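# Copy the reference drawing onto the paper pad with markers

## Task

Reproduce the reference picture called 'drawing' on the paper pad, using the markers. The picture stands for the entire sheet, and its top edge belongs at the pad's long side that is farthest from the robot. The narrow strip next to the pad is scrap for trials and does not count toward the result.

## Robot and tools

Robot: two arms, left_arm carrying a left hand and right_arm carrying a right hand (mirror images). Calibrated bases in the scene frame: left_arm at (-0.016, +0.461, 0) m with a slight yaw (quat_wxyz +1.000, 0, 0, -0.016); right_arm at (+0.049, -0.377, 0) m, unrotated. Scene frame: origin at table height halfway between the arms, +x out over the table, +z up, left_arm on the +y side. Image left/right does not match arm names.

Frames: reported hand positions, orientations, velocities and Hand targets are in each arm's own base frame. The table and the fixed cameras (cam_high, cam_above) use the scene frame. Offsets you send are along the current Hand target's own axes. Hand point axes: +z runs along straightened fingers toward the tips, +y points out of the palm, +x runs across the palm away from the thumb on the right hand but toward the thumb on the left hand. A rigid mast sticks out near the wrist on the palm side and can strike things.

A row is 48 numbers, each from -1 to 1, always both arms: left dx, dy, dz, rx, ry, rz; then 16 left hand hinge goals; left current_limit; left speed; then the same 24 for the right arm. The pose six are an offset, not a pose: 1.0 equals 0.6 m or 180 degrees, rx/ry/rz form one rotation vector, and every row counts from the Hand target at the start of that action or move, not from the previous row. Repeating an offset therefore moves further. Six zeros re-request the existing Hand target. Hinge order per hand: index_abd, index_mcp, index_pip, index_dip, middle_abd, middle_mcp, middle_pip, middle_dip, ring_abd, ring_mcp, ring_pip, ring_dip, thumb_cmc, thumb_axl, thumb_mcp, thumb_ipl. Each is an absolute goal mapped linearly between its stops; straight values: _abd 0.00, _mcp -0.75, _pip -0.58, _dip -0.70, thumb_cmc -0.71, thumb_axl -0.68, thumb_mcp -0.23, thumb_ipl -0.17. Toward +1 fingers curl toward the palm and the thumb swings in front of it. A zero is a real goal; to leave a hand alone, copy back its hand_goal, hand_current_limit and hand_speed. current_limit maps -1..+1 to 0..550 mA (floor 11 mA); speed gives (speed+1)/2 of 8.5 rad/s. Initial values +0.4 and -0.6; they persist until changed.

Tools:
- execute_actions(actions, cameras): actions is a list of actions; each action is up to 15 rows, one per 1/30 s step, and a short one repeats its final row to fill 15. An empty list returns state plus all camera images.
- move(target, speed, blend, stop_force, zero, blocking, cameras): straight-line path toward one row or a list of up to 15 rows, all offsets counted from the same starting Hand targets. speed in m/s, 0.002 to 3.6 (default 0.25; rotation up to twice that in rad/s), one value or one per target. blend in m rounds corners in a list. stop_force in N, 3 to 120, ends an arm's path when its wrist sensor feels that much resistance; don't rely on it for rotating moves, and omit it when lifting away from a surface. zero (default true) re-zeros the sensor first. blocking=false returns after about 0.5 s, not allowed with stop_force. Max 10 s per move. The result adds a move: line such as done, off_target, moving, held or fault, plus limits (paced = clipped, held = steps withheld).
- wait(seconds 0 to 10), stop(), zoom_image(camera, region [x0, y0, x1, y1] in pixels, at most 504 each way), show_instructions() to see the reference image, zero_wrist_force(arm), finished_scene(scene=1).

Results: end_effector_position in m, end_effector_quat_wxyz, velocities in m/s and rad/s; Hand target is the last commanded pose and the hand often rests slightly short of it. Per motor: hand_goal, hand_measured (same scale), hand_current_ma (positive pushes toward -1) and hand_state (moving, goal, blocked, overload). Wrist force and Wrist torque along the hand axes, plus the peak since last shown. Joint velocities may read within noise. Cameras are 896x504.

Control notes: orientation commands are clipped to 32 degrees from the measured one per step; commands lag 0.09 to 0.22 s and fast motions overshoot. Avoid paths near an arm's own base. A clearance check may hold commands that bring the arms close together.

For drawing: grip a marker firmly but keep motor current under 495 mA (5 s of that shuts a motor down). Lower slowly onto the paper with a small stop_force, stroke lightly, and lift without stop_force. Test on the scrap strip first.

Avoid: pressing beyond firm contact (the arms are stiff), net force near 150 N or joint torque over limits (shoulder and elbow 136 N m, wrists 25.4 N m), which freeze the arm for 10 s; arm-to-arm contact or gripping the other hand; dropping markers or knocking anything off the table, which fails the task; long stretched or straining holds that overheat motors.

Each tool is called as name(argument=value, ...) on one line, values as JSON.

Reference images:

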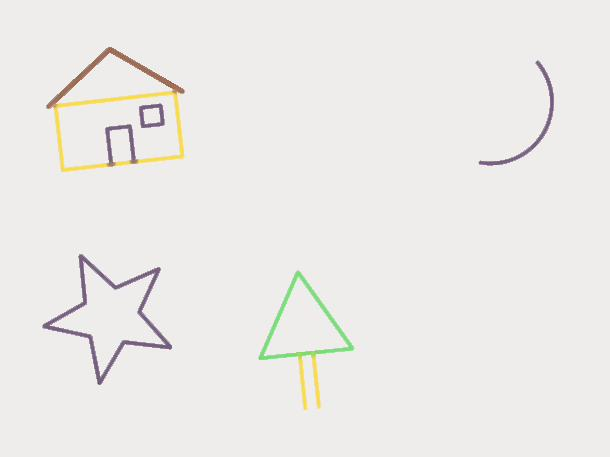

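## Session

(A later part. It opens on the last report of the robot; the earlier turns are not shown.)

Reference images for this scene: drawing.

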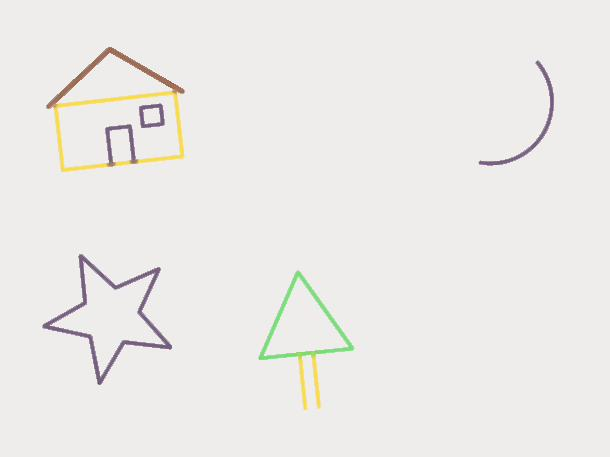

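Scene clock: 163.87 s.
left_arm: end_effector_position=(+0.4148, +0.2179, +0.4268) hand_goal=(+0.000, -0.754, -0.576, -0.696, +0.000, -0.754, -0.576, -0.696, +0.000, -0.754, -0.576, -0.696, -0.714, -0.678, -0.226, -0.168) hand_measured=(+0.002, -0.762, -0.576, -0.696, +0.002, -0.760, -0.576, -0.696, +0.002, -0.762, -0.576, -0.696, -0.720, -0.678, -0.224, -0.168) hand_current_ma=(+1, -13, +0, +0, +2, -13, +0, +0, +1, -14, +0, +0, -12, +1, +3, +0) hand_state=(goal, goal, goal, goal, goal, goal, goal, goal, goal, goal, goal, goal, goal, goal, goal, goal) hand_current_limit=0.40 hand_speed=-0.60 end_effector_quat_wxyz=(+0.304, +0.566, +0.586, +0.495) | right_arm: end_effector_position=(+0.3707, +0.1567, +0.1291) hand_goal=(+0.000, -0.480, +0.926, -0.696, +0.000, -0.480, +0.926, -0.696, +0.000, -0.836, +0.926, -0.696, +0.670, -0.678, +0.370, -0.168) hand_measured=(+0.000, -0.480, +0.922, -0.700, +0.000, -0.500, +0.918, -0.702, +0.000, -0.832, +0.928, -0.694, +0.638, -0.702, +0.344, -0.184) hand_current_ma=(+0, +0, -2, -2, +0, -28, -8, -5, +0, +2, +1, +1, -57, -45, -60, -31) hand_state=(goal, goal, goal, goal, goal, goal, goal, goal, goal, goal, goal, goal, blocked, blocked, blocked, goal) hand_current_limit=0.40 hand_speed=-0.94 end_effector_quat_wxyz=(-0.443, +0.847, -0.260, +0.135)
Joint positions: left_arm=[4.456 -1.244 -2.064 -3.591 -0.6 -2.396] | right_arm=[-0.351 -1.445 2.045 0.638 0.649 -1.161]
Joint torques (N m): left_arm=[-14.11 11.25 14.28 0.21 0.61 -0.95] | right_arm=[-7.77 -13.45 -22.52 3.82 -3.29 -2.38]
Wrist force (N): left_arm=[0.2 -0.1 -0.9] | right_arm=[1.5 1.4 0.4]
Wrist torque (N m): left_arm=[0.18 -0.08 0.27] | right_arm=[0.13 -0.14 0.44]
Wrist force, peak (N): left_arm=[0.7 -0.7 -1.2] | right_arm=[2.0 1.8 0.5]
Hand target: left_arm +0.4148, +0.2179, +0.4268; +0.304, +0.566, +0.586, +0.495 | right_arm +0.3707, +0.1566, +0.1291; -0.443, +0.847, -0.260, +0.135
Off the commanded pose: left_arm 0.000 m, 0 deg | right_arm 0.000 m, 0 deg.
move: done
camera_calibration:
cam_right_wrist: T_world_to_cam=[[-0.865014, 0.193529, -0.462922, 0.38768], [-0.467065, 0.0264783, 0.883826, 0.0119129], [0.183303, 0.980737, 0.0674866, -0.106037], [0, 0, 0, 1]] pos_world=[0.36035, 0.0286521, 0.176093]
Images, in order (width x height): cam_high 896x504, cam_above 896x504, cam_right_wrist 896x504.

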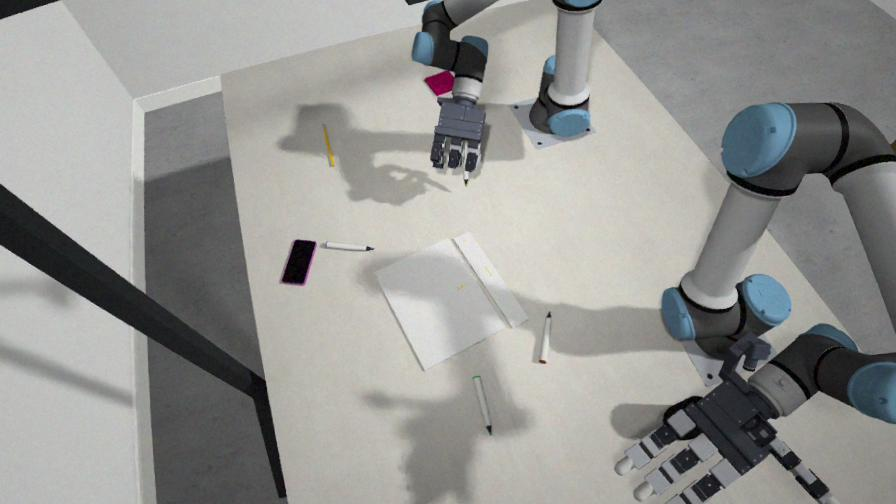

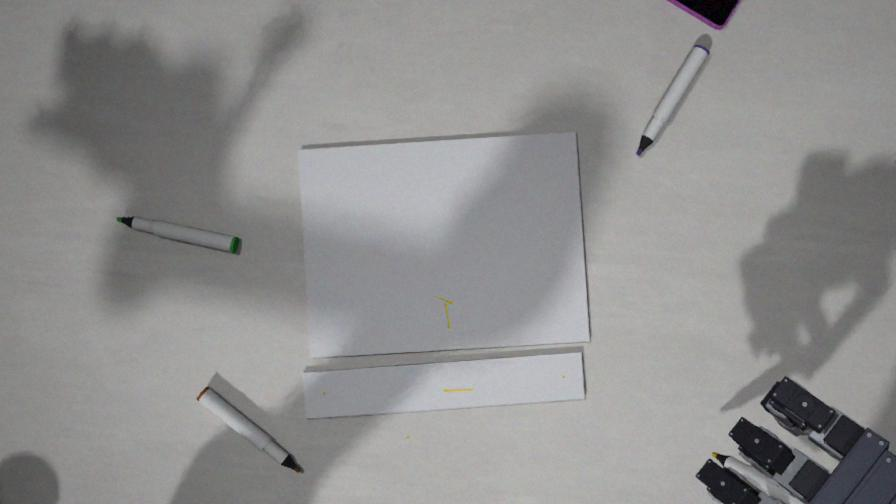

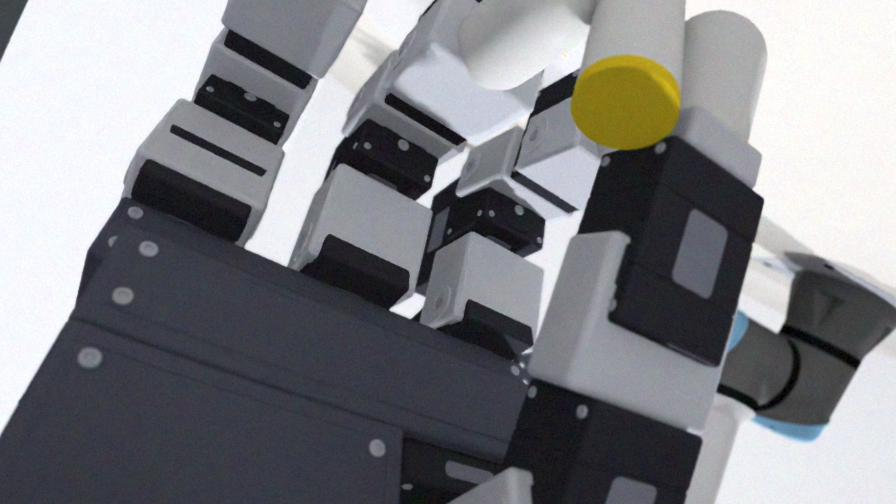

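move(target=[0,0,0,0,0,0,0,-0.754,-0.576,-0.696,0,-0.754,-0.576,-0.696,0,-0.754,-0.576,-0.696,-0.714,-0.678,-0.226,-0.168,0.4,-0.6,0,0.116,0.0813,0,0,0,0,-0.48,0.927,-0.696,0,-0.48,0.927,-0.696,0,-0.8356,0.927,-0.696,0.671,-0.677,0.37,-0.168,0.4,-0.94], speed=0.06, stop_force=4)

move(target=[0,0,0,0,0,0,0,-0.754,-0.576,-0.696,0,-0.754,-0.576,-0.696,0,-0.754,-0.576,-0.696,-0.714,-0.678,-0.226,-0.168,0.4,-0.6,0,0.0273,0.0191,0,0,0,0,-0.48,0.927,-0.696,0,-0.48,0.927,-0.696,0,-0.8356,0.927,-0.696,0.671,-0.677,0.37,-0.168,0.4,-0.94], speed=0.015, stop_force=4, cameras=["cam_high", "cam_above", "cam_right_wrist"])

Scene clock: 167.03 s.
left_arm: end_effector_position=(+0.4148, +0.2179, +0.4268) hand_goal=(+0.000, -0.754, -0.576, -0.696, +0.000, -0.754, -0.576, -0.696, +0.000, -0.754, -0.576, -0.696, -0.714, -0.678, -0.226, -0.168) hand_measured=(+0.002, -0.762, -0.576, -0.696, +0.002, -0.760, -0.576, -0.696, +0.002, -0.762, -0.576, -0.696, -0.720, -0.678, -0.224, -0.168) hand_current_ma=(+1, -13, +0, +0, +2, -13, +0, +0, +1, -14, +0, +0, -12, +1, +3, +0) hand_state=(goal, goal, goal, goal, goal, goal, goal, goal, goal, goal, goal, goal, goal, goal, goal, goal) hand_current_limit=0.40 hand_speed=-0.60 end_effector_quat_wxyz=(+0.304, +0.566, +0.586, +0.495) | right_arm: end_effector_position=(+0.3707, +0.1569, +0.0441) hand_goal=(+0.000, -0.480, +0.926, -0.696, +0.000, -0.480, +0.926, -0.696, +0.000, -0.836, +0.926, -0.696, +0.670, -0.678, +0.370, -0.168) hand_measured=(+0.000, -0.480, +0.922, -0.700, +0.000, -0.496, +0.918, -0.702, +0.000, -0.832, +0.928, -0.694, +0.638, -0.702, +0.344, -0.184) hand_current_ma=(+0, +0, -2, -2, +0, -22, -8, -5, +0, +2, +1, +1, -57, -45, -60, -30) hand_state=(goal, goal, goal, goal, goal, goal, goal, goal, goal, goal, goal, goal, blocked, blocked, blocked, goal) hand_current_limit=0.40 hand_speed=-0.94 end_effector_quat_wxyz=(-0.443, +0.847, -0.260, +0.135)
Joint positions: left_arm=[4.456 -1.244 -2.064 -3.591 -0.6 -2.396] | right_arm=[-0.35 -1.292 2.138 0.392 0.649 -1.159]
Joint torques (N m): left_arm=[-13.91 11.77 13.33 0.1 0.4 -1.17] | right_arm=[8.71 -13.88 -3.81 -0.05 0.36 2.34]
Wrist force (N): left_arm=[0.4 -0.4 -0.9] | right_arm=[1.5 1.5 0.7]
Wrist torque (N m): left_arm=[0.14 -0.11 0.29] | right_arm=[0.13 -0.13 0.26]
Wrist force, peak (N): left_arm=[0.6 -0.5 -1.1] | right_arm=[1.5 2.2 0.7]
Hand target: left_arm +0.4148, +0.2179, +0.4268; +0.304, +0.566, +0.586, +0.495 | right_arm +0.3707, +0.1569, +0.0441; -0.443, +0.847, -0.260, +0.135
Off the commanded pose: left_arm 0.000 m, 0 deg | right_arm 0.000 m, 0 deg.
move: done

Scene clock: 169.33 s.
left_arm: end_effector_position=(+0.4148, +0.2179, +0.4268) hand_goal=(+0.000, -0.754, -0.576, -0.696, +0.000, -0.754, -0.576, -0.696, +0.000, -0.754, -0.576, -0.696, -0.714, -0.678, -0.226, -0.168) hand_measured=(+0.002, -0.762, -0.576, -0.696, +0.002, -0.760, -0.576, -0.696, +0.002, -0.762, -0.576, -0.696, -0.720, -0.678, -0.224, -0.168) hand_current_ma=(+1, -13, +0, +0, +2, -13, +0, +0, +1, -14, +0, +0, -12, +1, +3, +0) hand_state=(goal, goal, goal, goal, goal, goal, goal, goal, goal, goal, goal, goal, goal, goal, goal, goal) hand_current_limit=0.40 hand_speed=-0.60 end_effector_quat_wxyz=(+0.304, +0.566, +0.586, +0.495) | right_arm: end_effector_position=(+0.3707, +0.1570, +0.0272) hand_goal=(+0.000, -0.480, +0.926, -0.696, +0.000, -0.480, +0.926, -0.696, +0.000, -0.836, +0.926, -0.696, +0.670, -0.678, +0.370, -0.168) hand_measured=(+0.000, -0.478, +0.926, -0.700, +0.000, -0.480, +0.918, -0.700, +0.000, -0.832, +0.928, -0.694, +0.666, -0.682, +0.366, -0.170) hand_current_ma=(+0, +2, +0, -2, +0, +0, -6, -3, +0, +2, +0, +1, -2, -2, -4, -2) hand_state=(goal, goal, goal, goal, goal, goal, goal, goal, goal, goal, goal, goal, goal, goal, goal, goal) hand_current_limit=0.40 hand_speed=-0.94 end_effector_quat_wxyz=(-0.443, +0.847, -0.260, +0.135)
Joint positions: left_arm=[4.456 -1.244 -2.064 -3.591 -0.6 -2.396] | right_arm=[-0.35 -1.256 2.15 0.343 0.649 -1.159]
Joint torques (N m): left_arm=[-12.82 10.95 14.2 0.1 0.66 -1.04] | right_arm=[5.14 -36.91 -17.41 3.88 -0.24 1.31]
Wrist force (N): left_arm=[0.5 -0.3 -1.0] | right_arm=[1.3 1.4 0.6]
Wrist torque (N m): left_arm=[0.16 -0.12 0.30] | right_arm=[0.13 -0.11 0.25]
Wrist force, peak (N): left_arm=[0.3 -0.3 -1.3] | right_arm=[0.6 -2.4 -1.7]
Hand target: left_arm +0.4148, +0.2179, +0.4268; +0.304, +0.566, +0.586, +0.495 | right_arm +0.3707, +0.1570, +0.0272; -0.443, +0.847, -0.260, +0.135 (not the last commanded pose)
Off the commanded pose: left_arm 0.000 m, 0 deg | right_arm 0.003 m, 0 deg.
move: contact (right_arm)
camera_calibration:
cam_right_wrist: T_world_to_cam=[[-0.865164, 0.193668, -0.462584, 0.340428], [-0.46675, 0.0263713, 0.883996, 0.101932], [0.183401, 0.980713, 0.067579, -0.0994895], [0, 0, 0, 1]] pos_world=[0.360349, 0.0289524, 0.0740928]
Images, in order (width x height): cam_high 896x504, cam_above 896x504, cam_right_wrist 896x504.

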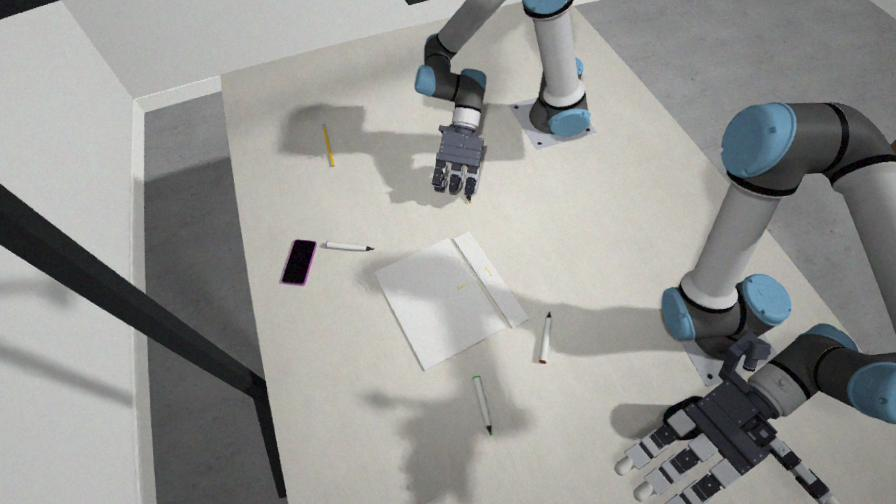

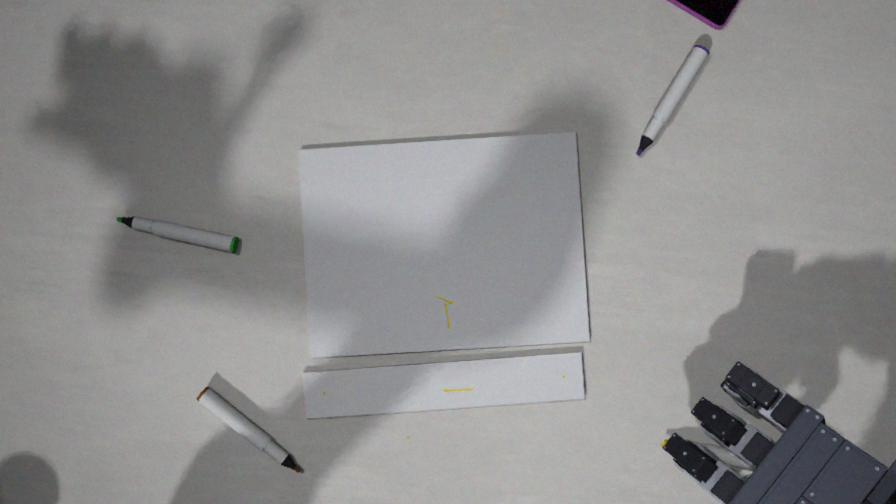

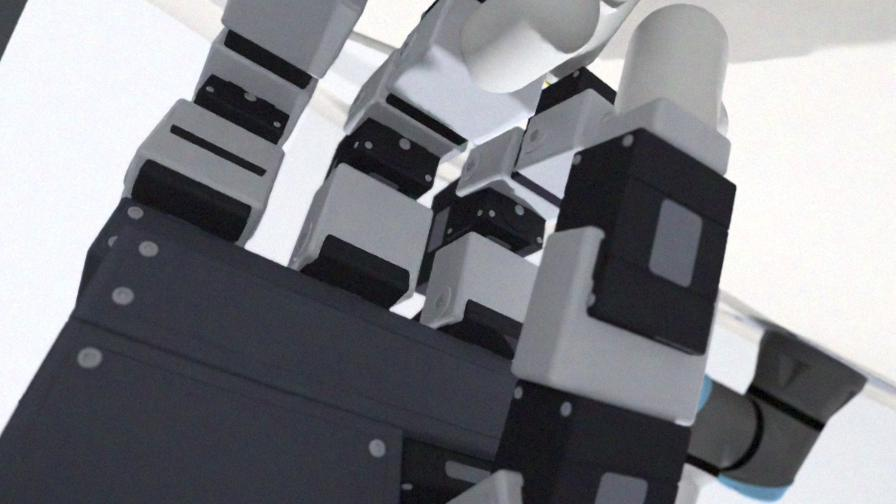

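execute_actions(actions=[], cameras=["cam_above","cam_high","cam_right_wrist"])

Scene clock: 171.57 s.
left_arm: end_effector_position=(+0.4148, +0.2179, +0.4268) hand_goal=(+0.000, -0.754, -0.576, -0.696, +0.000, -0.754, -0.576, -0.696, +0.000, -0.754, -0.576, -0.696, -0.714, -0.678, -0.226, -0.168) hand_measured=(+0.002, -0.762, -0.576, -0.696, +0.002, -0.760, -0.576, -0.696, +0.002, -0.762, -0.576, -0.696, -0.720, -0.678, -0.224, -0.168) hand_current_ma=(+1, -13, +0, +0, +2, -13, +0, +0, +1, -14, +0, +0, -12, +1, +3, +0) hand_state=(goal, goal, goal, goal, goal, goal, goal, goal, goal, goal, goal, goal, goal, goal, goal, goal) hand_current_limit=0.40 hand_speed=-0.60 end_effector_quat_wxyz=(+0.304, +0.566, +0.586, +0.495) | right_arm: end_effector_position=(+0.3707, +0.1570, +0.0272) hand_goal=(+0.000, -0.480, +0.926, -0.696, +0.000, -0.480, +0.926, -0.696, +0.000, -0.836, +0.926, -0.696, +0.670, -0.678, +0.370, -0.168) hand_measured=(+0.000, -0.478, +0.926, -0.700, +0.000, -0.480, +0.918, -0.700, +0.000, -0.832, +0.928, -0.694, +0.666, -0.682, +0.366, -0.170) hand_current_ma=(+0, +2, +0, -2, +0, +0, -6, -3, +0, +2, +0, +1, -2, -2, -4, -2) hand_state=(goal, goal, goal, goal, goal, goal, goal, goal, goal, goal, goal, goal, goal, goal, goal, goal) hand_current_limit=0.40 hand_speed=-0.94 end_effector_quat_wxyz=(-0.443, +0.847, -0.260, +0.135)
Joint positions: left_arm=[4.456 -1.244 -2.064 -3.591 -0.6 -2.396] | right_arm=[-0.35 -1.256 2.15 0.343 0.649 -1.159]
Joint velocities: within noise
Joint torques (N m): left_arm=[-12.04 11.48 14.32 0.28 0.51 -0.97] | right_arm=[-0.07 -37.55 -18.37 3.79 -2.14 -0.69]
Wrist force (N): left_arm=[0.3 -0.6 -0.9] | right_arm=[1.4 1.4 0.6]
Wrist torque (N m): left_arm=[0.12 -0.09 0.29] | right_arm=[0.13 -0.11 0.26]
Wrist force, peak (N): left_arm=[0.7 -0.5 -1.1] | right_arm=[1.8 1.5 0.5]
Hand target: left_arm +0.4148, +0.2179, +0.4268; +0.304, +0.566, +0.586, +0.495 | right_arm +0.3707, +0.1570, +0.0272; -0.443, +0.847, -0.260, +0.135 (not the last commanded pose)
Off the commanded pose: left_arm 0.000 m, 0 deg | right_arm 0.003 m, 0 deg.
camera_calibration:
cam_right_wrist: T_world_to_cam=[[-0.865172, 0.193623, -0.462588, 0.340433], [-0.466735, 0.0264583, 0.884001, 0.101923], [0.183402, 0.980719, 0.0674794, -0.0994825], [0, 0, 0, 1]] pos_world=[0.360349, 0.0289523, 0.074093]
Images, in order (width x height): cam_high 896x504, cam_above 896x504, cam_right_wrist 896x504.

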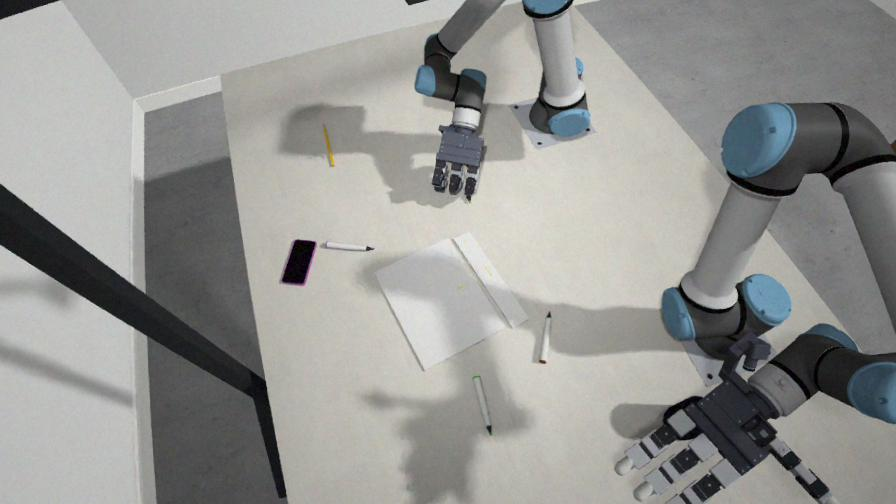

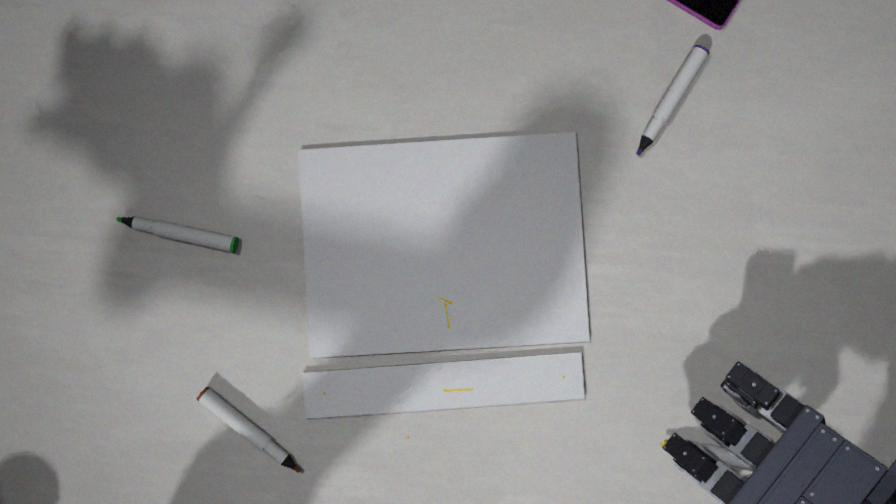

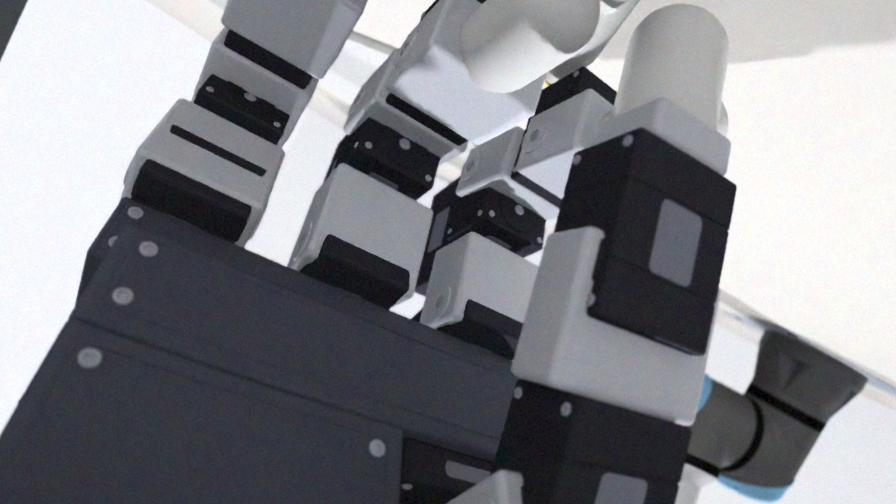

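move(target=[[0,0,0,0,0,0, 0,-0.754,-0.576,-0.696,0,-0.754,-0.576,-0.696,0,-0.754,-0.576,-0.696,-0.714,-0.678,-0.226,-0.168,0.4,-0.6, 0,-0.01365,-0.00957,0,0,0, 0,-0.48,0.927,-0.696,0,-0.48,0.927,-0.696,0,-0.8356,0.927,-0.696,0.671,-0.677,0.37,-0.168,0.4,-0.94],[0,0,0,0,0,0, 0,-0.754,-0.576,-0.696,0,-0.754,-0.576,-0.696,0,-0.754,-0.576,-0.696,-0.714,-0.678,-0.226,-0.168,0.4,-0.6, 0,-0.01365,-0.00957,0,0,0, 0,-0.8356,0.927,-0.696,0,-0.8356,0.927,-0.696,0,-0.8356,0.927,-0.696,0.671,-0.677,0.09,-0.168,0.4,-0.9],[0,0,0,0,0,0, 0,-0.754,-0.576,-0.696,0,-0.754,-0.576,-0.696,0,-0.754,-0.576,-0.696,-0.714,-0.678,-0.226,-0.168,0.4,-0.6, 0,-0.1638,-0.1148,0,0,0, 0,-0.8356,0.927,-0.696,0,-0.8356,0.927,-0.696,0,-0.8356,0.927,-0.696,0.671,-0.677,0.09,-0.168,0.4,-0.9]], speed=0.08, cameras=["cam_above","cam_right_wrist"])

Scene clock: 176.70 s.
left_arm: end_effector_position=(+0.4148, +0.2179, +0.4268) hand_goal=(+0.000, -0.754, -0.576, -0.696, +0.000, -0.754, -0.576, -0.696, +0.000, -0.754, -0.576, -0.696, -0.714, -0.678, -0.226, -0.168) hand_measured=(+0.002, -0.762, -0.576, -0.696, +0.002, -0.760, -0.576, -0.696, +0.002, -0.762, -0.576, -0.696, -0.720, -0.678, -0.224, -0.168) hand_current_ma=(+1, -13, +0, +0, +2, -13, +0, +0, +1, -14, +0, +0, -12, +1, +3, +0) hand_state=(goal, goal, goal, goal, goal, goal, goal, goal, goal, goal, goal, goal, goal, goal, goal, goal) hand_current_limit=0.40 hand_speed=-0.60 end_effector_quat_wxyz=(+0.304, +0.566, +0.586, +0.495) | right_arm: end_effector_position=(+0.3706, +0.1565, +0.1471) hand_goal=(+0.000, -0.836, +0.926, -0.696, +0.000, -0.836, +0.926, -0.696, +0.000, -0.836, +0.926, -0.696, +0.670, -0.678, +0.090, -0.168) hand_measured=(+0.000, -0.820, +0.926, -0.700, +0.000, -0.824, +0.920, -0.700, +0.000, -0.832, +0.928, -0.694, +0.666, -0.680, +0.092, -0.170) hand_current_ma=(+0, +20, +0, -2, +0, +15, -5, -3, +0, +2, +0, +1, -2, -2, +2, -1) hand_state=(goal, goal, goal, goal, goal, goal, goal, goal, goal, goal, goal, goal, goal, goal, goal, goal) hand_current_limit=0.40 hand_speed=-0.90 end_effector_quat_wxyz=(-0.443, +0.847, -0.260, +0.135)
Joint positions: left_arm=[4.456 -1.244 -2.064 -3.591 -0.6 -2.396] | right_arm=[-0.352 -1.47 2.02 0.69 0.649 -1.161]
Joint torques (N m): left_arm=[-12.3 11.91 13.65 0.25 0.44 -0.83] | right_arm=[-6.36 -32.83 -22.77 3.99 -3.3 -2.52]
Wrist force (N): left_arm=[0.5 -0.2 -1.0] | right_arm=[1.4 1.4 0.6]
Wrist torque (N m): left_arm=[0.18 -0.12 0.29] | right_arm=[0.11 -0.13 0.43]
Wrist force, peak (N): left_arm=[0.7 -0.4 -1.1] | right_arm=[1.6 1.7 0.8]
Hand target: left_arm +0.4148, +0.2179, +0.4268; +0.304, +0.566, +0.586, +0.495 | right_arm +0.3706, +0.1565, +0.1472; -0.443, +0.847, -0.260, +0.135
Off the commanded pose: left_arm 0.000 m, 0 deg | right_arm 0.000 m, 0 deg.
move: done
camera_calibration:
cam_right_wrist: T_world_to_cam=[[-0.865164, 0.193668, -0.462584, 0.395989], [-0.46675, 0.0263713, 0.883996, -0.00404631], [0.183401, 0.980713, 0.067579, -0.107102], [0, 0, 0, 1]] pos_world=[0.360349, 0.0284524, 0.193993]
Images, in order (width x height): cam_above 896x504, cam_right_wrist 896x504.

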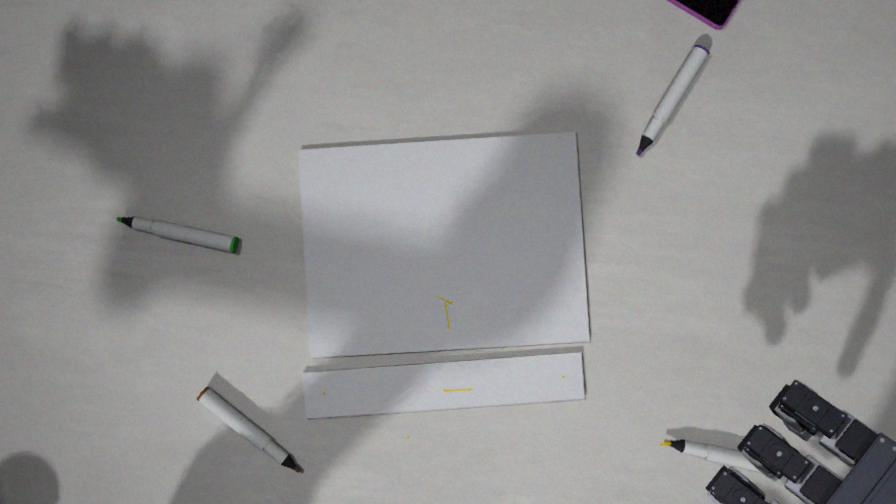

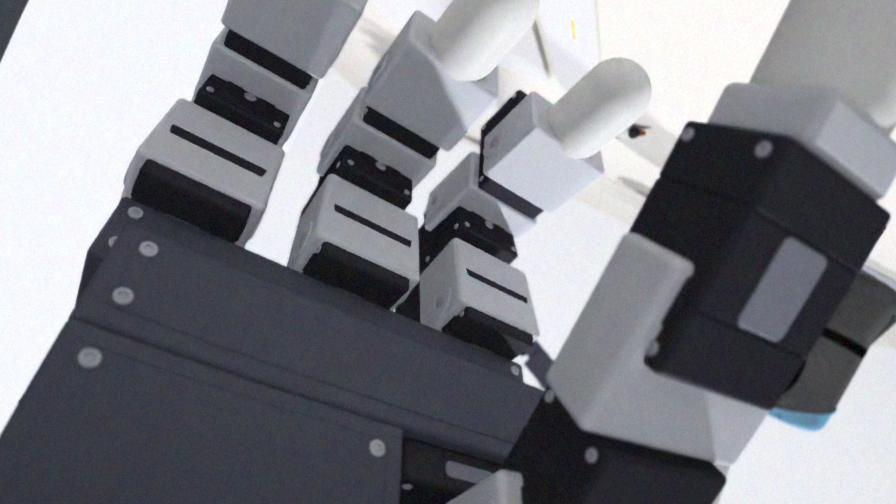

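zoom_image(camera="cam_above", region=[640, 400, 800, 490])

Scaled by 3.150 from the camera's 896x504 image, which has a finer 1280x720 frame.

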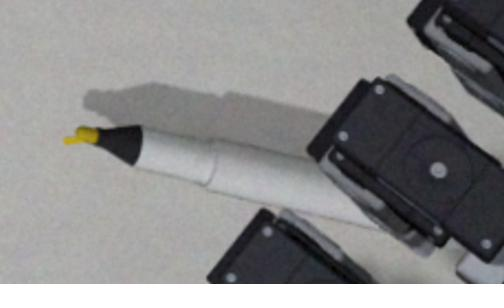

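move(target=[0,0,0,0,0,0, 0,-0.754,-0.576,-0.696,0,-0.754,-0.576,-0.696,0,-0.754,-0.576,-0.696,-0.714,-0.678,-0.226,-0.168,0.4,-0.6, 0.025,0.0485,0.068,0,0.2903,0.2035, 0,-0.8356,0.927,-0.696,0,-0.8356,0.927,-0.696,0,-0.8356,0.927,-0.696,0.671,-0.677,0.09,-0.168,0.4,-0.9], speed=0.4, cameras=["cam_above","cam_right_wrist"])

Scene clock: 182.37 s.
left_arm: end_effector_position=(+0.4148, +0.2179, +0.4268) hand_goal=(+0.000, -0.754, -0.576, -0.696, +0.000, -0.754, -0.576, -0.696, +0.000, -0.754, -0.576, -0.696, -0.714, -0.678, -0.226, -0.168) hand_measured=(+0.002, -0.762, -0.576, -0.696, +0.002, -0.760, -0.576, -0.696, +0.002, -0.762, -0.576, -0.696, -0.720, -0.678, -0.224, -0.168) hand_current_ma=(+1, -13, +0, +0, +2, -13, +0, +0, +1, -14, +0, +0, -12, +1, +3, +0) hand_state=(goal, goal, goal, goal, goal, goal, goal, goal, goal, goal, goal, goal, goal, goal, goal, goal) hand_current_limit=0.40 hand_speed=-0.60 end_effector_quat_wxyz=(+0.304, +0.566, +0.586, +0.495) | right_arm: end_effector_position=(+0.3924, +0.1621, +0.1000) hand_goal=(+0.000, -0.836, +0.926, -0.696, +0.000, -0.836, +0.926, -0.696, +0.000, -0.836, +0.926, -0.696, +0.670, -0.678, +0.090, -0.168) hand_measured=(+0.000, -0.820, +0.926, -0.700, +0.000, -0.824, +0.920, -0.700, +0.000, -0.832, +0.928, -0.694, +0.668, -0.680, +0.092, -0.170) hand_current_ma=(+0, +20, +0, -2, +0, +15, -5, -3, +0, +2, +0, +1, -2, -2, +2, -1) hand_state=(goal, goal, goal, goal, goal, goal, goal, goal, goal, goal, goal, goal, goal, goal, goal, goal) hand_current_limit=0.40 hand_speed=-0.90 end_effector_quat_wxyz=(+0.304, -0.582, +0.669, -0.347)
Joint positions: left_arm=[4.456 -1.244 -2.064 -3.591 -0.6 -2.396] | right_arm=[0.095 -1.596 2.147 0.074 1.758 0.138]
Joint torques (N m): left_arm=[-11.77 11.62 14.08 0.17 0.77 -1] | right_arm=[6.64 -8 -24.9 1.68 1.97 2.11]
Wrist force (N): left_arm=[0.5 -0.6 -1.0] | right_arm=[1.2 1.7 0.6]
Wrist torque (N m): left_arm=[0.12 -0.11 0.30] | right_arm=[0.13 -0.12 0.25]
Wrist force, peak (N): left_arm=[0.5 -0.6 -1.2] | right_arm=[2.0 1.8 0.7]
Hand target: left_arm +0.4148, +0.2179, +0.4268; +0.304, +0.566, +0.586, +0.495 | right_arm +0.3924, +0.1622, +0.1000; +0.304, -0.582, +0.669, -0.347
Off the commanded pose: left_arm 0.000 m, 0 deg | right_arm 0.000 m, 0 deg.
move: done
camera_calibration:
cam_right_wrist: T_world_to_cam=[[-0.209731, 0.862925, -0.459753, 0.0258358], [-0.179655, 0.428195, 0.885649, -0.130374], [0.961112, 0.268345, 0.0652229, -0.302877], [0, 0, 0, 1]] pos_world=[0.273095, 0.114807, 0.147099]
Images, in order (width x height): cam_above 896x504, cam_right_wrist 896x504.

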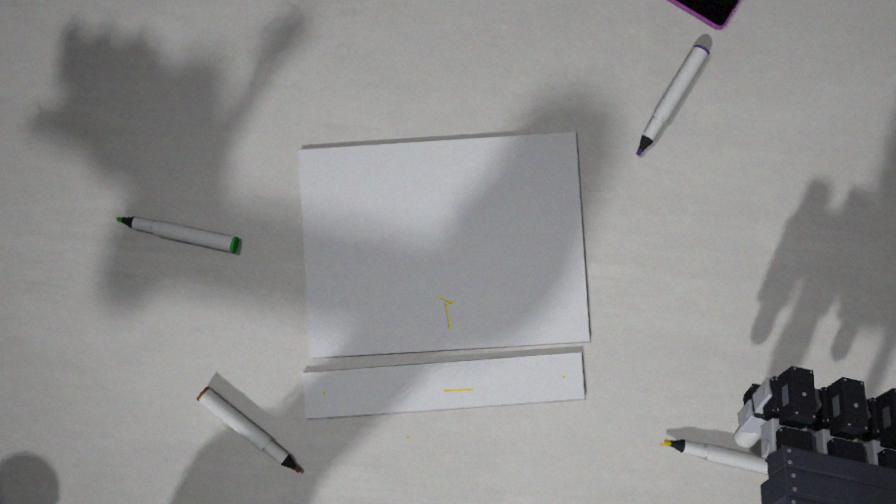

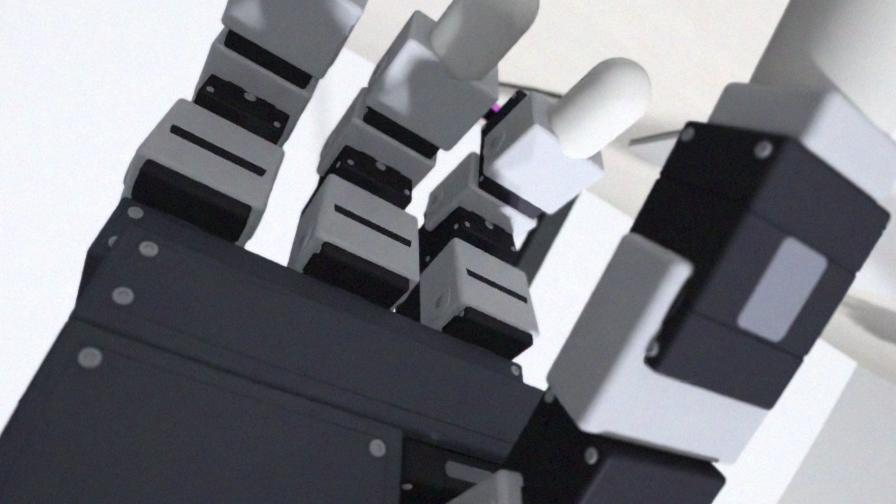

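zoom_image(camera="cam_above", region=[650, 410, 790, 490])

Scaled by 3.600 from the camera's 896x504 image, which has a finer 1280x720 frame.

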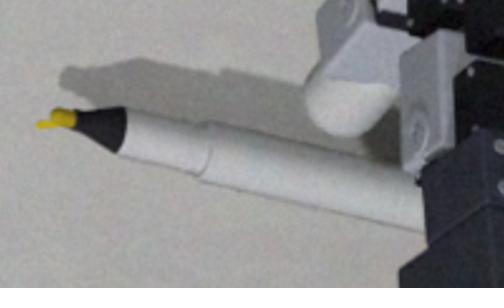

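move(target=[0,0,0,0,0,0, 0,-0.754,-0.576,-0.696,0,-0.754,-0.576,-0.696,0,-0.754,-0.576,-0.696,-0.714,-0.678,-0.226,-0.168,0.4,-0.6, 0.0103,0.1073,0.0748,0,0,0, 0,-0.8356,0.927,-0.696,0,-0.8356,0.927,-0.696,0,-0.8356,0.927,-0.696,0.671,-0.677,0.09,-0.168,0.4,-0.9], speed=0.06, stop_force=6, cameras=["cam_above","cam_right_wrist"])

Scene clock: 185.73 s.
left_arm: end_effector_position=(+0.4148, +0.2179, +0.4268) hand_goal=(+0.000, -0.754, -0.576, -0.696, +0.000, -0.754, -0.576, -0.696, +0.000, -0.754, -0.576, -0.696, -0.714, -0.678, -0.226, -0.168) hand_measured=(+0.002, -0.762, -0.576, -0.696, +0.002, -0.760, -0.576, -0.696, +0.002, -0.762, -0.576, -0.696, -0.720, -0.678, -0.224, -0.168) hand_current_ma=(+1, -13, +0, +0, +2, -13, +0, +0, +1, -14, +0, +0, -12, +1, +3, +0) hand_state=(goal, goal, goal, goal, goal, goal, goal, goal, goal, goal, goal, goal, goal, goal, goal, goal) hand_current_limit=0.40 hand_speed=-0.60 end_effector_quat_wxyz=(+0.304, +0.566, +0.586, +0.495) | right_arm: end_effector_position=(+0.3914, +0.1564, +0.0215) hand_goal=(+0.000, -0.836, +0.926, -0.696, +0.000, -0.836, +0.926, -0.696, +0.000, -0.836, +0.926, -0.696, +0.670, -0.678, +0.090, -0.168) hand_measured=(+0.000, -0.822, +0.926, -0.700, +0.000, -0.824, +0.920, -0.700, +0.000, -0.832, +0.928, -0.694, +0.668, -0.680, +0.092, -0.170) hand_current_ma=(+0, +20, +0, -2, +0, +15, -5, -3, +0, +2, +0, +1, -2, -2, +2, -1) hand_state=(goal, goal, goal, goal, goal, goal, goal, goal, goal, goal, goal, goal, goal, goal, goal, goal) hand_current_limit=0.40 hand_speed=-0.90 end_effector_quat_wxyz=(+0.304, -0.582, +0.669, -0.347)
Joint positions: left_arm=[4.456 -1.244 -2.064 -3.591 -0.6 -2.396] | right_arm=[0.074 -1.463 2.263 -0.178 1.741 0.126]
Joint torques (N m): left_arm=[-13.49 11.47 13.63 0.19 0.87 -0.86] | right_arm=[-6.49 -10.15 -7.96 -2.44 -1.62 -2.32]
Wrist force (N): left_arm=[0.3 -0.3 -0.9] | right_arm=[1.4 1.5 0.1]
Wrist torque (N m): left_arm=[0.15 -0.09 0.28] | right_arm=[0.15 -0.13 0.45]
Wrist force, peak (N): left_arm=[0.5 -0.6 -1.2] | right_arm=[1.6 2.2 0.4]
Hand target: left_arm +0.4148, +0.2179, +0.4268; +0.304, +0.566, +0.586, +0.495 | right_arm +0.3914, +0.1564, +0.0215; +0.304, -0.582, +0.669, -0.347
Off the commanded pose: left_arm 0.000 m, 0 deg | right_arm 0.000 m, 0 deg.
move: done
camera_calibration:
cam_right_wrist: T_world_to_cam=[[-0.209498, 0.86297, -0.459776, -0.00552647], [-0.179439, 0.428295, 0.885644, -0.058617], [0.961204, 0.268043, 0.065123, -0.295224], [0, 0, 0, 1]] pos_world=[0.272094, 0.109007, 0.0685987]
Images, in order (width x height): cam_above 896x504, cam_right_wrist 896x504.

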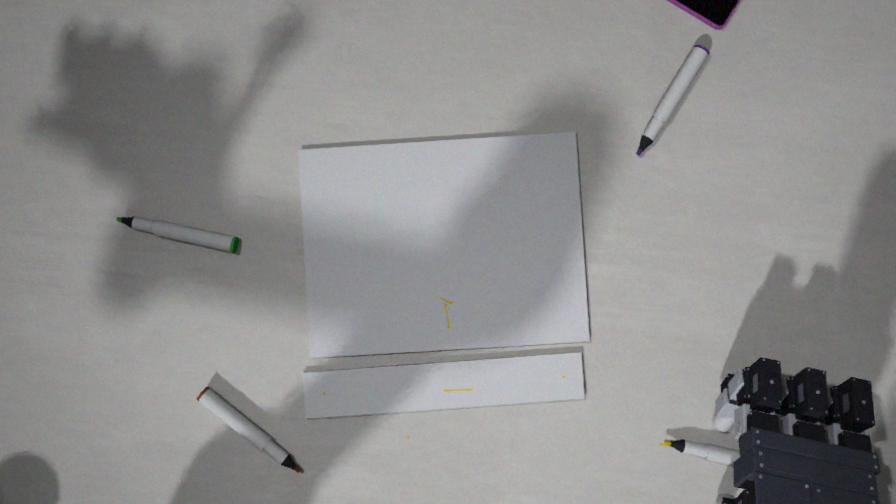

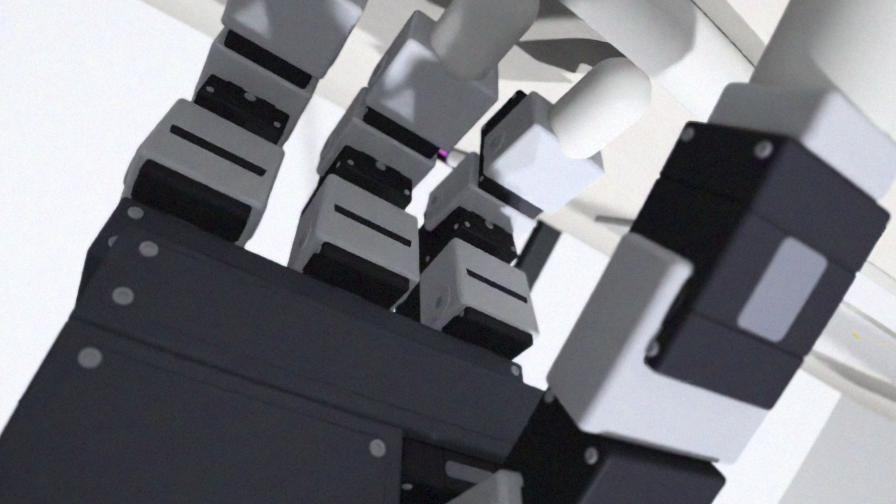

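move(target=[0,0,0,0,0,0, 0,-0.754,-0.576,-0.696,0,-0.754,-0.576,-0.696,0,-0.754,-0.576,-0.696,-0.714,-0.678,-0.226,-0.168,0.4,-0.6, 0,0,0,0,0,0, 0,-0.5,0.927,-0.696,0,-0.5,0.927,-0.696,0,-0.8356,0.927,-0.696,0.671,-0.677,0.37,-0.168,0.7,-0.94], cameras=["cam_right_wrist"])

zoom_image(camera="cam_right_wrist", region=[400, 0, 896, 300])

Scene clock: 188.17 s.
left_arm: end_effector_position=(+0.4148, +0.2179, +0.4268) hand_goal=(+0.000, -0.754, -0.576, -0.696, +0.000, -0.754, -0.576, -0.696, +0.000, -0.754, -0.576, -0.696, -0.714, -0.678, -0.226, -0.168) hand_measured=(+0.002, -0.762, -0.576, -0.696, +0.002, -0.760, -0.576, -0.696, +0.002, -0.762, -0.576, -0.696, -0.720, -0.678, -0.224, -0.168) hand_current_ma=(+1, -13, +0, +0, +2, -13, +0, +0, +1, -14, +0, +0, -12, +1, +3, +0) hand_state=(goal, goal, goal, goal, goal, goal, goal, goal, goal, goal, goal, goal, goal, goal, goal, goal) hand_current_limit=0.40 hand_speed=-0.60 end_effector_quat_wxyz=(+0.304, +0.566, +0.586, +0.495) | right_arm: end_effector_position=(+0.3914, +0.1564, +0.0215) hand_goal=(+0.000, -0.500, +0.926, -0.696, +0.000, -0.500, +0.926, -0.696, +0.000, -0.836, +0.926, -0.696, +0.670, -0.678, +0.370, -0.168) hand_measured=(+0.000, -0.564, +0.918, -0.700, +0.000, -0.550, +0.912, -0.702, +0.000, -0.832, +0.928, -0.694, +0.664, -0.682, +0.270, -0.202) hand_current_ma=(+0, -159, -8, -2, +0, -111, -16, -5, +0, +2, +0, +1, -5, -4, -414, -88) hand_state=(goal, blocked, goal, goal, goal, blocked, goal, goal, goal, goal, goal, goal, goal, goal, blocked, blocked) hand_current_limit=0.70 hand_speed=-0.94 end_effector_quat_wxyz=(+0.304, -0.582, +0.669, -0.347)
Joint positions: left_arm=[4.456 -1.244 -2.064 -3.591 -0.6 -2.396] | right_arm=[0.074 -1.463 2.263 -0.178 1.741 0.126]
Joint torques (N m): left_arm=[-13.02 11.79 12.81 0.25 0.88 -0.8] | right_arm=[-6.06 -9.97 -6.78 -1.94 -1.66 -2.41]
Wrist force (N): left_arm=[0.5 -0.3 -1.0] | right_arm=[1.4 1.5 0.3]
Wrist torque (N m): left_arm=[0.16 -0.12 0.29] | right_arm=[0.17 -0.14 0.47]
Wrist force, peak (N): left_arm=[0.5 -0.5 -1.2] | right_arm=[1.7 1.8 0.3]
Hand target: left_arm +0.4148, +0.2179, +0.4268; +0.304, +0.566, +0.586, +0.495 | right_arm +0.3914, +0.1564, +0.0215; +0.304, -0.582, +0.669, -0.347
Off the commanded pose: left_arm 0.000 m, 0 deg | right_arm 0.000 m, 0 deg.
move: done
camera_calibration:
cam_right_wrist: T_world_to_cam=[[-0.209498, 0.86297, -0.459776, -0.00552647], [-0.179439, 0.428295, 0.885644, -0.058617], [0.961204, 0.268043, 0.065123, -0.295224], [0, 0, 0, 1]] pos_world=[0.272094, 0.109007, 0.0685987]
Images, in order (width x height): cam_right_wrist 896x504.

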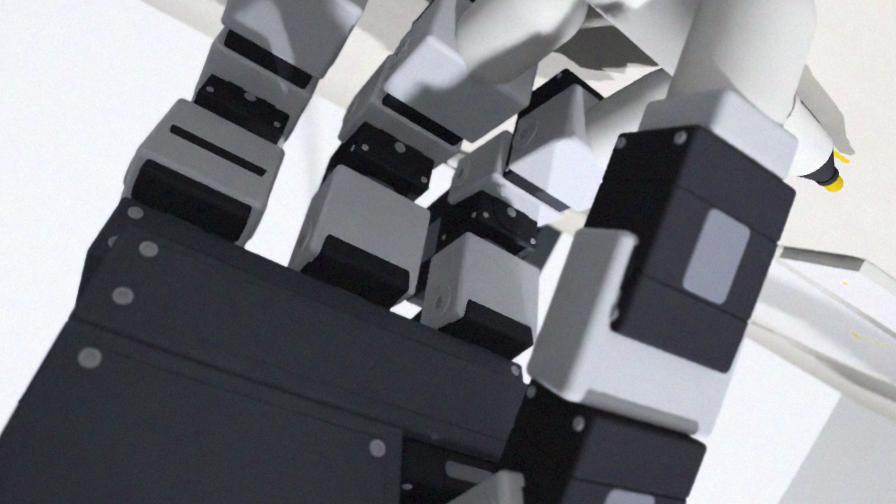

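Scaled by 1.016 from the camera's 896x504 image, which has a finer 1280x720 frame.

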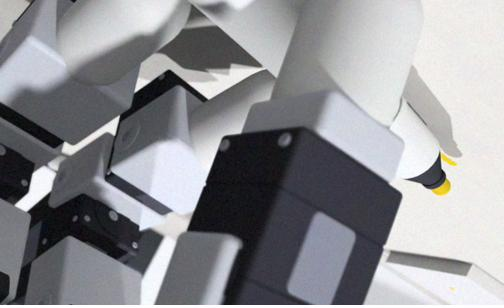

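move(target=[0,0,0,0,0,0, 0,-0.754,-0.576,-0.696,0,-0.754,-0.576,-0.696,0,-0.754,-0.576,-0.696,-0.714,-0.678,-0.226,-0.168,0.4,-0.6, 0,0,0,0,0,0, 0,-0.46,0.927,-0.696,0,-0.45,0.927,-0.696,0,-0.8356,0.927,-0.696,0.671,-0.677,0.42,-0.1,0.73,-0.94], cameras=[])

Scene clock: 188.93 s.
left_arm: end_effector_position=(+0.4148, +0.2179, +0.4268) hand_goal=(+0.000, -0.754, -0.576, -0.696, +0.000, -0.754, -0.576, -0.696, +0.000, -0.754, -0.576, -0.696, -0.714, -0.678, -0.226, -0.168) hand_measured=(+0.002, -0.762, -0.576, -0.696, +0.002, -0.760, -0.576, -0.696, +0.002, -0.762, -0.576, -0.696, -0.720, -0.678, -0.224, -0.168) hand_current_ma=(+1, -13, +0, +0, +2, -13, +0, +0, +1, -14, +0, +0, -12, +1, +3, +0) hand_state=(goal, goal, goal, goal, goal, goal, goal, goal, goal, goal, goal, goal, goal, goal, goal, goal) hand_current_limit=0.40 hand_speed=-0.60 end_effector_quat_wxyz=(+0.304, +0.566, +0.586, +0.495) | right_arm: end_effector_position=(+0.3914, +0.1564, +0.0215) hand_goal=(+0.000, -0.460, +0.926, -0.696, +0.000, -0.450, +0.926, -0.696, +0.000, -0.836, +0.926, -0.696, +0.670, -0.678, +0.420, -0.100) hand_measured=(+0.000, -0.554, +0.914, -0.700, +0.000, -0.530, +0.906, -0.706, +0.000, -0.832, +0.928, -0.694, +0.662, -0.684, +0.270, -0.202) hand_current_ma=(+0, -281, -12, -3, +0, -222, -29, -11, +0, +2, +0, +1, -8, -5, -476, -445) hand_state=(goal, blocked, goal, goal, goal, blocked, blocked, goal, goal, goal, goal, goal, goal, goal, blocked, blocked) hand_current_limit=0.73 hand_speed=-0.94 end_effector_quat_wxyz=(+0.304, -0.582, +0.669, -0.347)
Joint positions: left_arm=[4.456 -1.244 -2.064 -3.591 -0.6 -2.396] | right_arm=[0.074 -1.463 2.263 -0.178 1.741 0.126]
Joint torques (N m): left_arm=[-13.53 12.4 14.46 0.25 0.82 -0.82] | right_arm=[-7.33 -9.4 -6.76 -2.07 -1.63 -2.49]
Wrist force (N): left_arm=[0.4 -0.5 -0.8] | right_arm=[1.5 1.1 0.2]
Wrist torque (N m): left_arm=[0.13 -0.10 0.29] | right_arm=[0.11 -0.14 0.46]
Wrist force, peak (N): left_arm=[0.7 -0.5 -1.0] | right_arm=[1.7 1.4 0.4]
Hand target: left_arm +0.4148, +0.2179, +0.4268; +0.304, +0.566, +0.586, +0.495 | right_arm +0.3914, +0.1564, +0.0215; +0.304, -0.582, +0.669, -0.347
Off the commanded pose: left_arm 0.000 m, 0 deg | right_arm 0.000 m, 0 deg.
move: done
No camera images: "cameras" was empty.

move(target=[[0,0,0,0,0,0, 0,-0.754,-0.576,-0.696,0,-0.754,-0.576,-0.696,0,-0.754,-0.576,-0.696,-0.714,-0.678,-0.226,-0.168,0.4,-0.6, 0,-0.2457,-0.1722,0,0,0, 0,-0.46,0.927,-0.696,0,-0.45,0.927,-0.696,0,-0.8356,0.927,-0.696,0.671,-0.677,0.42,-0.1,0.73,-0.94],[0,0,0,0,0,0, 0,-0.754,-0.576,-0.696,0,-0.754,-0.576,-0.696,0,-0.754,-0.576,-0.696,-0.714,-0.678,-0.226,-0.168,0.4,-0.6, -0.67358,-0.1558,-0.15088,0.36796,-0.20468,-0.59649, 0,-0.46,0.927,-0.696,0,-0.45,0.927,-0.696,0,-0.8356,0.927,-0.696,0.671,-0.677,0.42,-0.1,0.73,-0.94]], speed=0.2, blend=[0.02,0], cameras=["cam_above","cam_right_wrist"])

Scene clock: 197.53 s.
left_arm: end_effector_position=(+0.4148, +0.2179, +0.4268) hand_goal=(+0.000, -0.754, -0.576, -0.696, +0.000, -0.754, -0.576, -0.696, +0.000, -0.754, -0.576, -0.696, -0.714, -0.678, -0.226, -0.168) hand_measured=(+0.002, -0.762, -0.576, -0.696, +0.002, -0.760, -0.576, -0.696, +0.002, -0.762, -0.576, -0.696, -0.720, -0.678, -0.224, -0.168) hand_current_ma=(+1, -13, +0, +0, +2, -13, +0, +0, +1, -14, +0, +0, -12, +1, +3, +0) hand_state=(goal, goal, goal, goal, goal, goal, goal, goal, goal, goal, goal, goal, goal, goal, goal, goal) hand_current_limit=0.40 hand_speed=-0.60 end_effector_quat_wxyz=(+0.304, +0.566, +0.586, +0.495) | right_arm: end_effector_position=(+0.4264, +0.5589, +0.1515) hand_goal=(+0.000, -0.460, +0.926, -0.696, +0.000, -0.450, +0.926, -0.696, +0.000, -0.836, +0.926, -0.696, +0.670, -0.678, +0.420, -0.100) hand_measured=(+0.000, -0.554, +0.908, -0.704, +0.000, -0.524, +0.906, -0.706, +0.000, -0.834, +0.928, -0.694, +0.660, -0.684, +0.270, -0.202) hand_current_ma=(+0, -281, -22, -8, +0, -203, -29, -11, +0, +1, +0, +1, -11, -6, -476, -444) hand_state=(goal, blocked, goal, goal, goal, blocked, blocked, goal, goal, goal, goal, goal, goal, goal, blocked, blocked) hand_current_limit=0.73 hand_speed=-0.94 end_effector_quat_wxyz=(-0.305, +0.687, +0.395, +0.528)
Joint positions: left_arm=[4.456 -1.244 -2.064 -3.591 -0.6 -2.396] | right_arm=[0.757 -1.166 1.776 -0.341 1.291 -1.644]
Joint torques (N m): left_arm=[-12.46 11.87 13.77 -0.01 1.06 -1.13] | right_arm=[8.17 -26.16 -25.3 0.72 -1.84 -2.65]
Wrist force (N): left_arm=[0.5 -0.3 -1.0] | right_arm=[-0.8 0.7 -0.4]
Wrist torque (N m): left_arm=[0.15 -0.12 0.29] | right_arm=[0.11 0.14 0.17]
Wrist force, peak (N): left_arm=[0.3 -0.6 -1.4] | right_arm=[1.4 2.8 1.0]
Hand target: left_arm +0.4148, +0.2179, +0.4268; +0.304, +0.566, +0.586, +0.495 | right_arm +0.4265, +0.5590, +0.1515; -0.305, +0.687, +0.395, +0.528
Off the commanded pose: left_arm 0.000 m, 0 deg | right_arm 0.000 m, 0 deg.
move: done
camera_calibration:
cam_right_wrist: T_world_to_cam=[[0.382052, -0.465832, -0.798146, 0.255924], [-0.900814, -0.380542, -0.209096, 0.585632], [-0.206324, 0.798867, -0.565015, -0.148602], [0, 0, 0, 1]] pos_world=[0.399109, 0.460788, 0.242755]
Images, in order (width x height): cam_above 896x504, cam_right_wrist 896x504.

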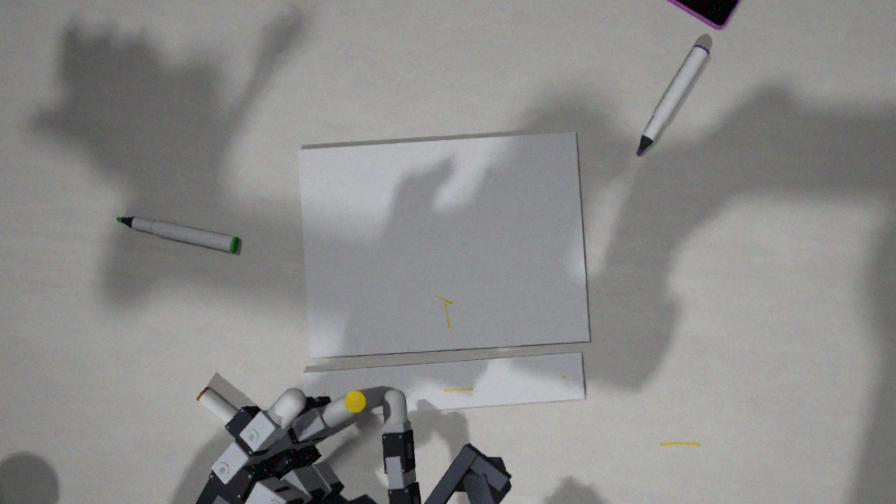

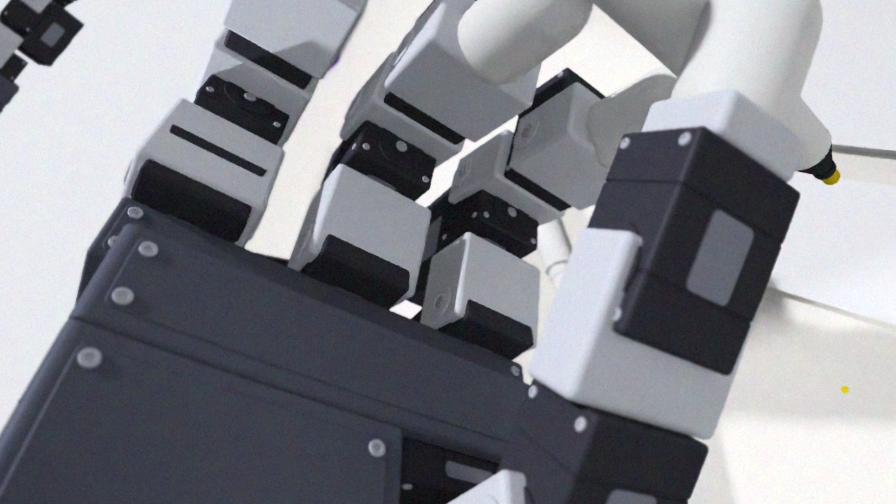

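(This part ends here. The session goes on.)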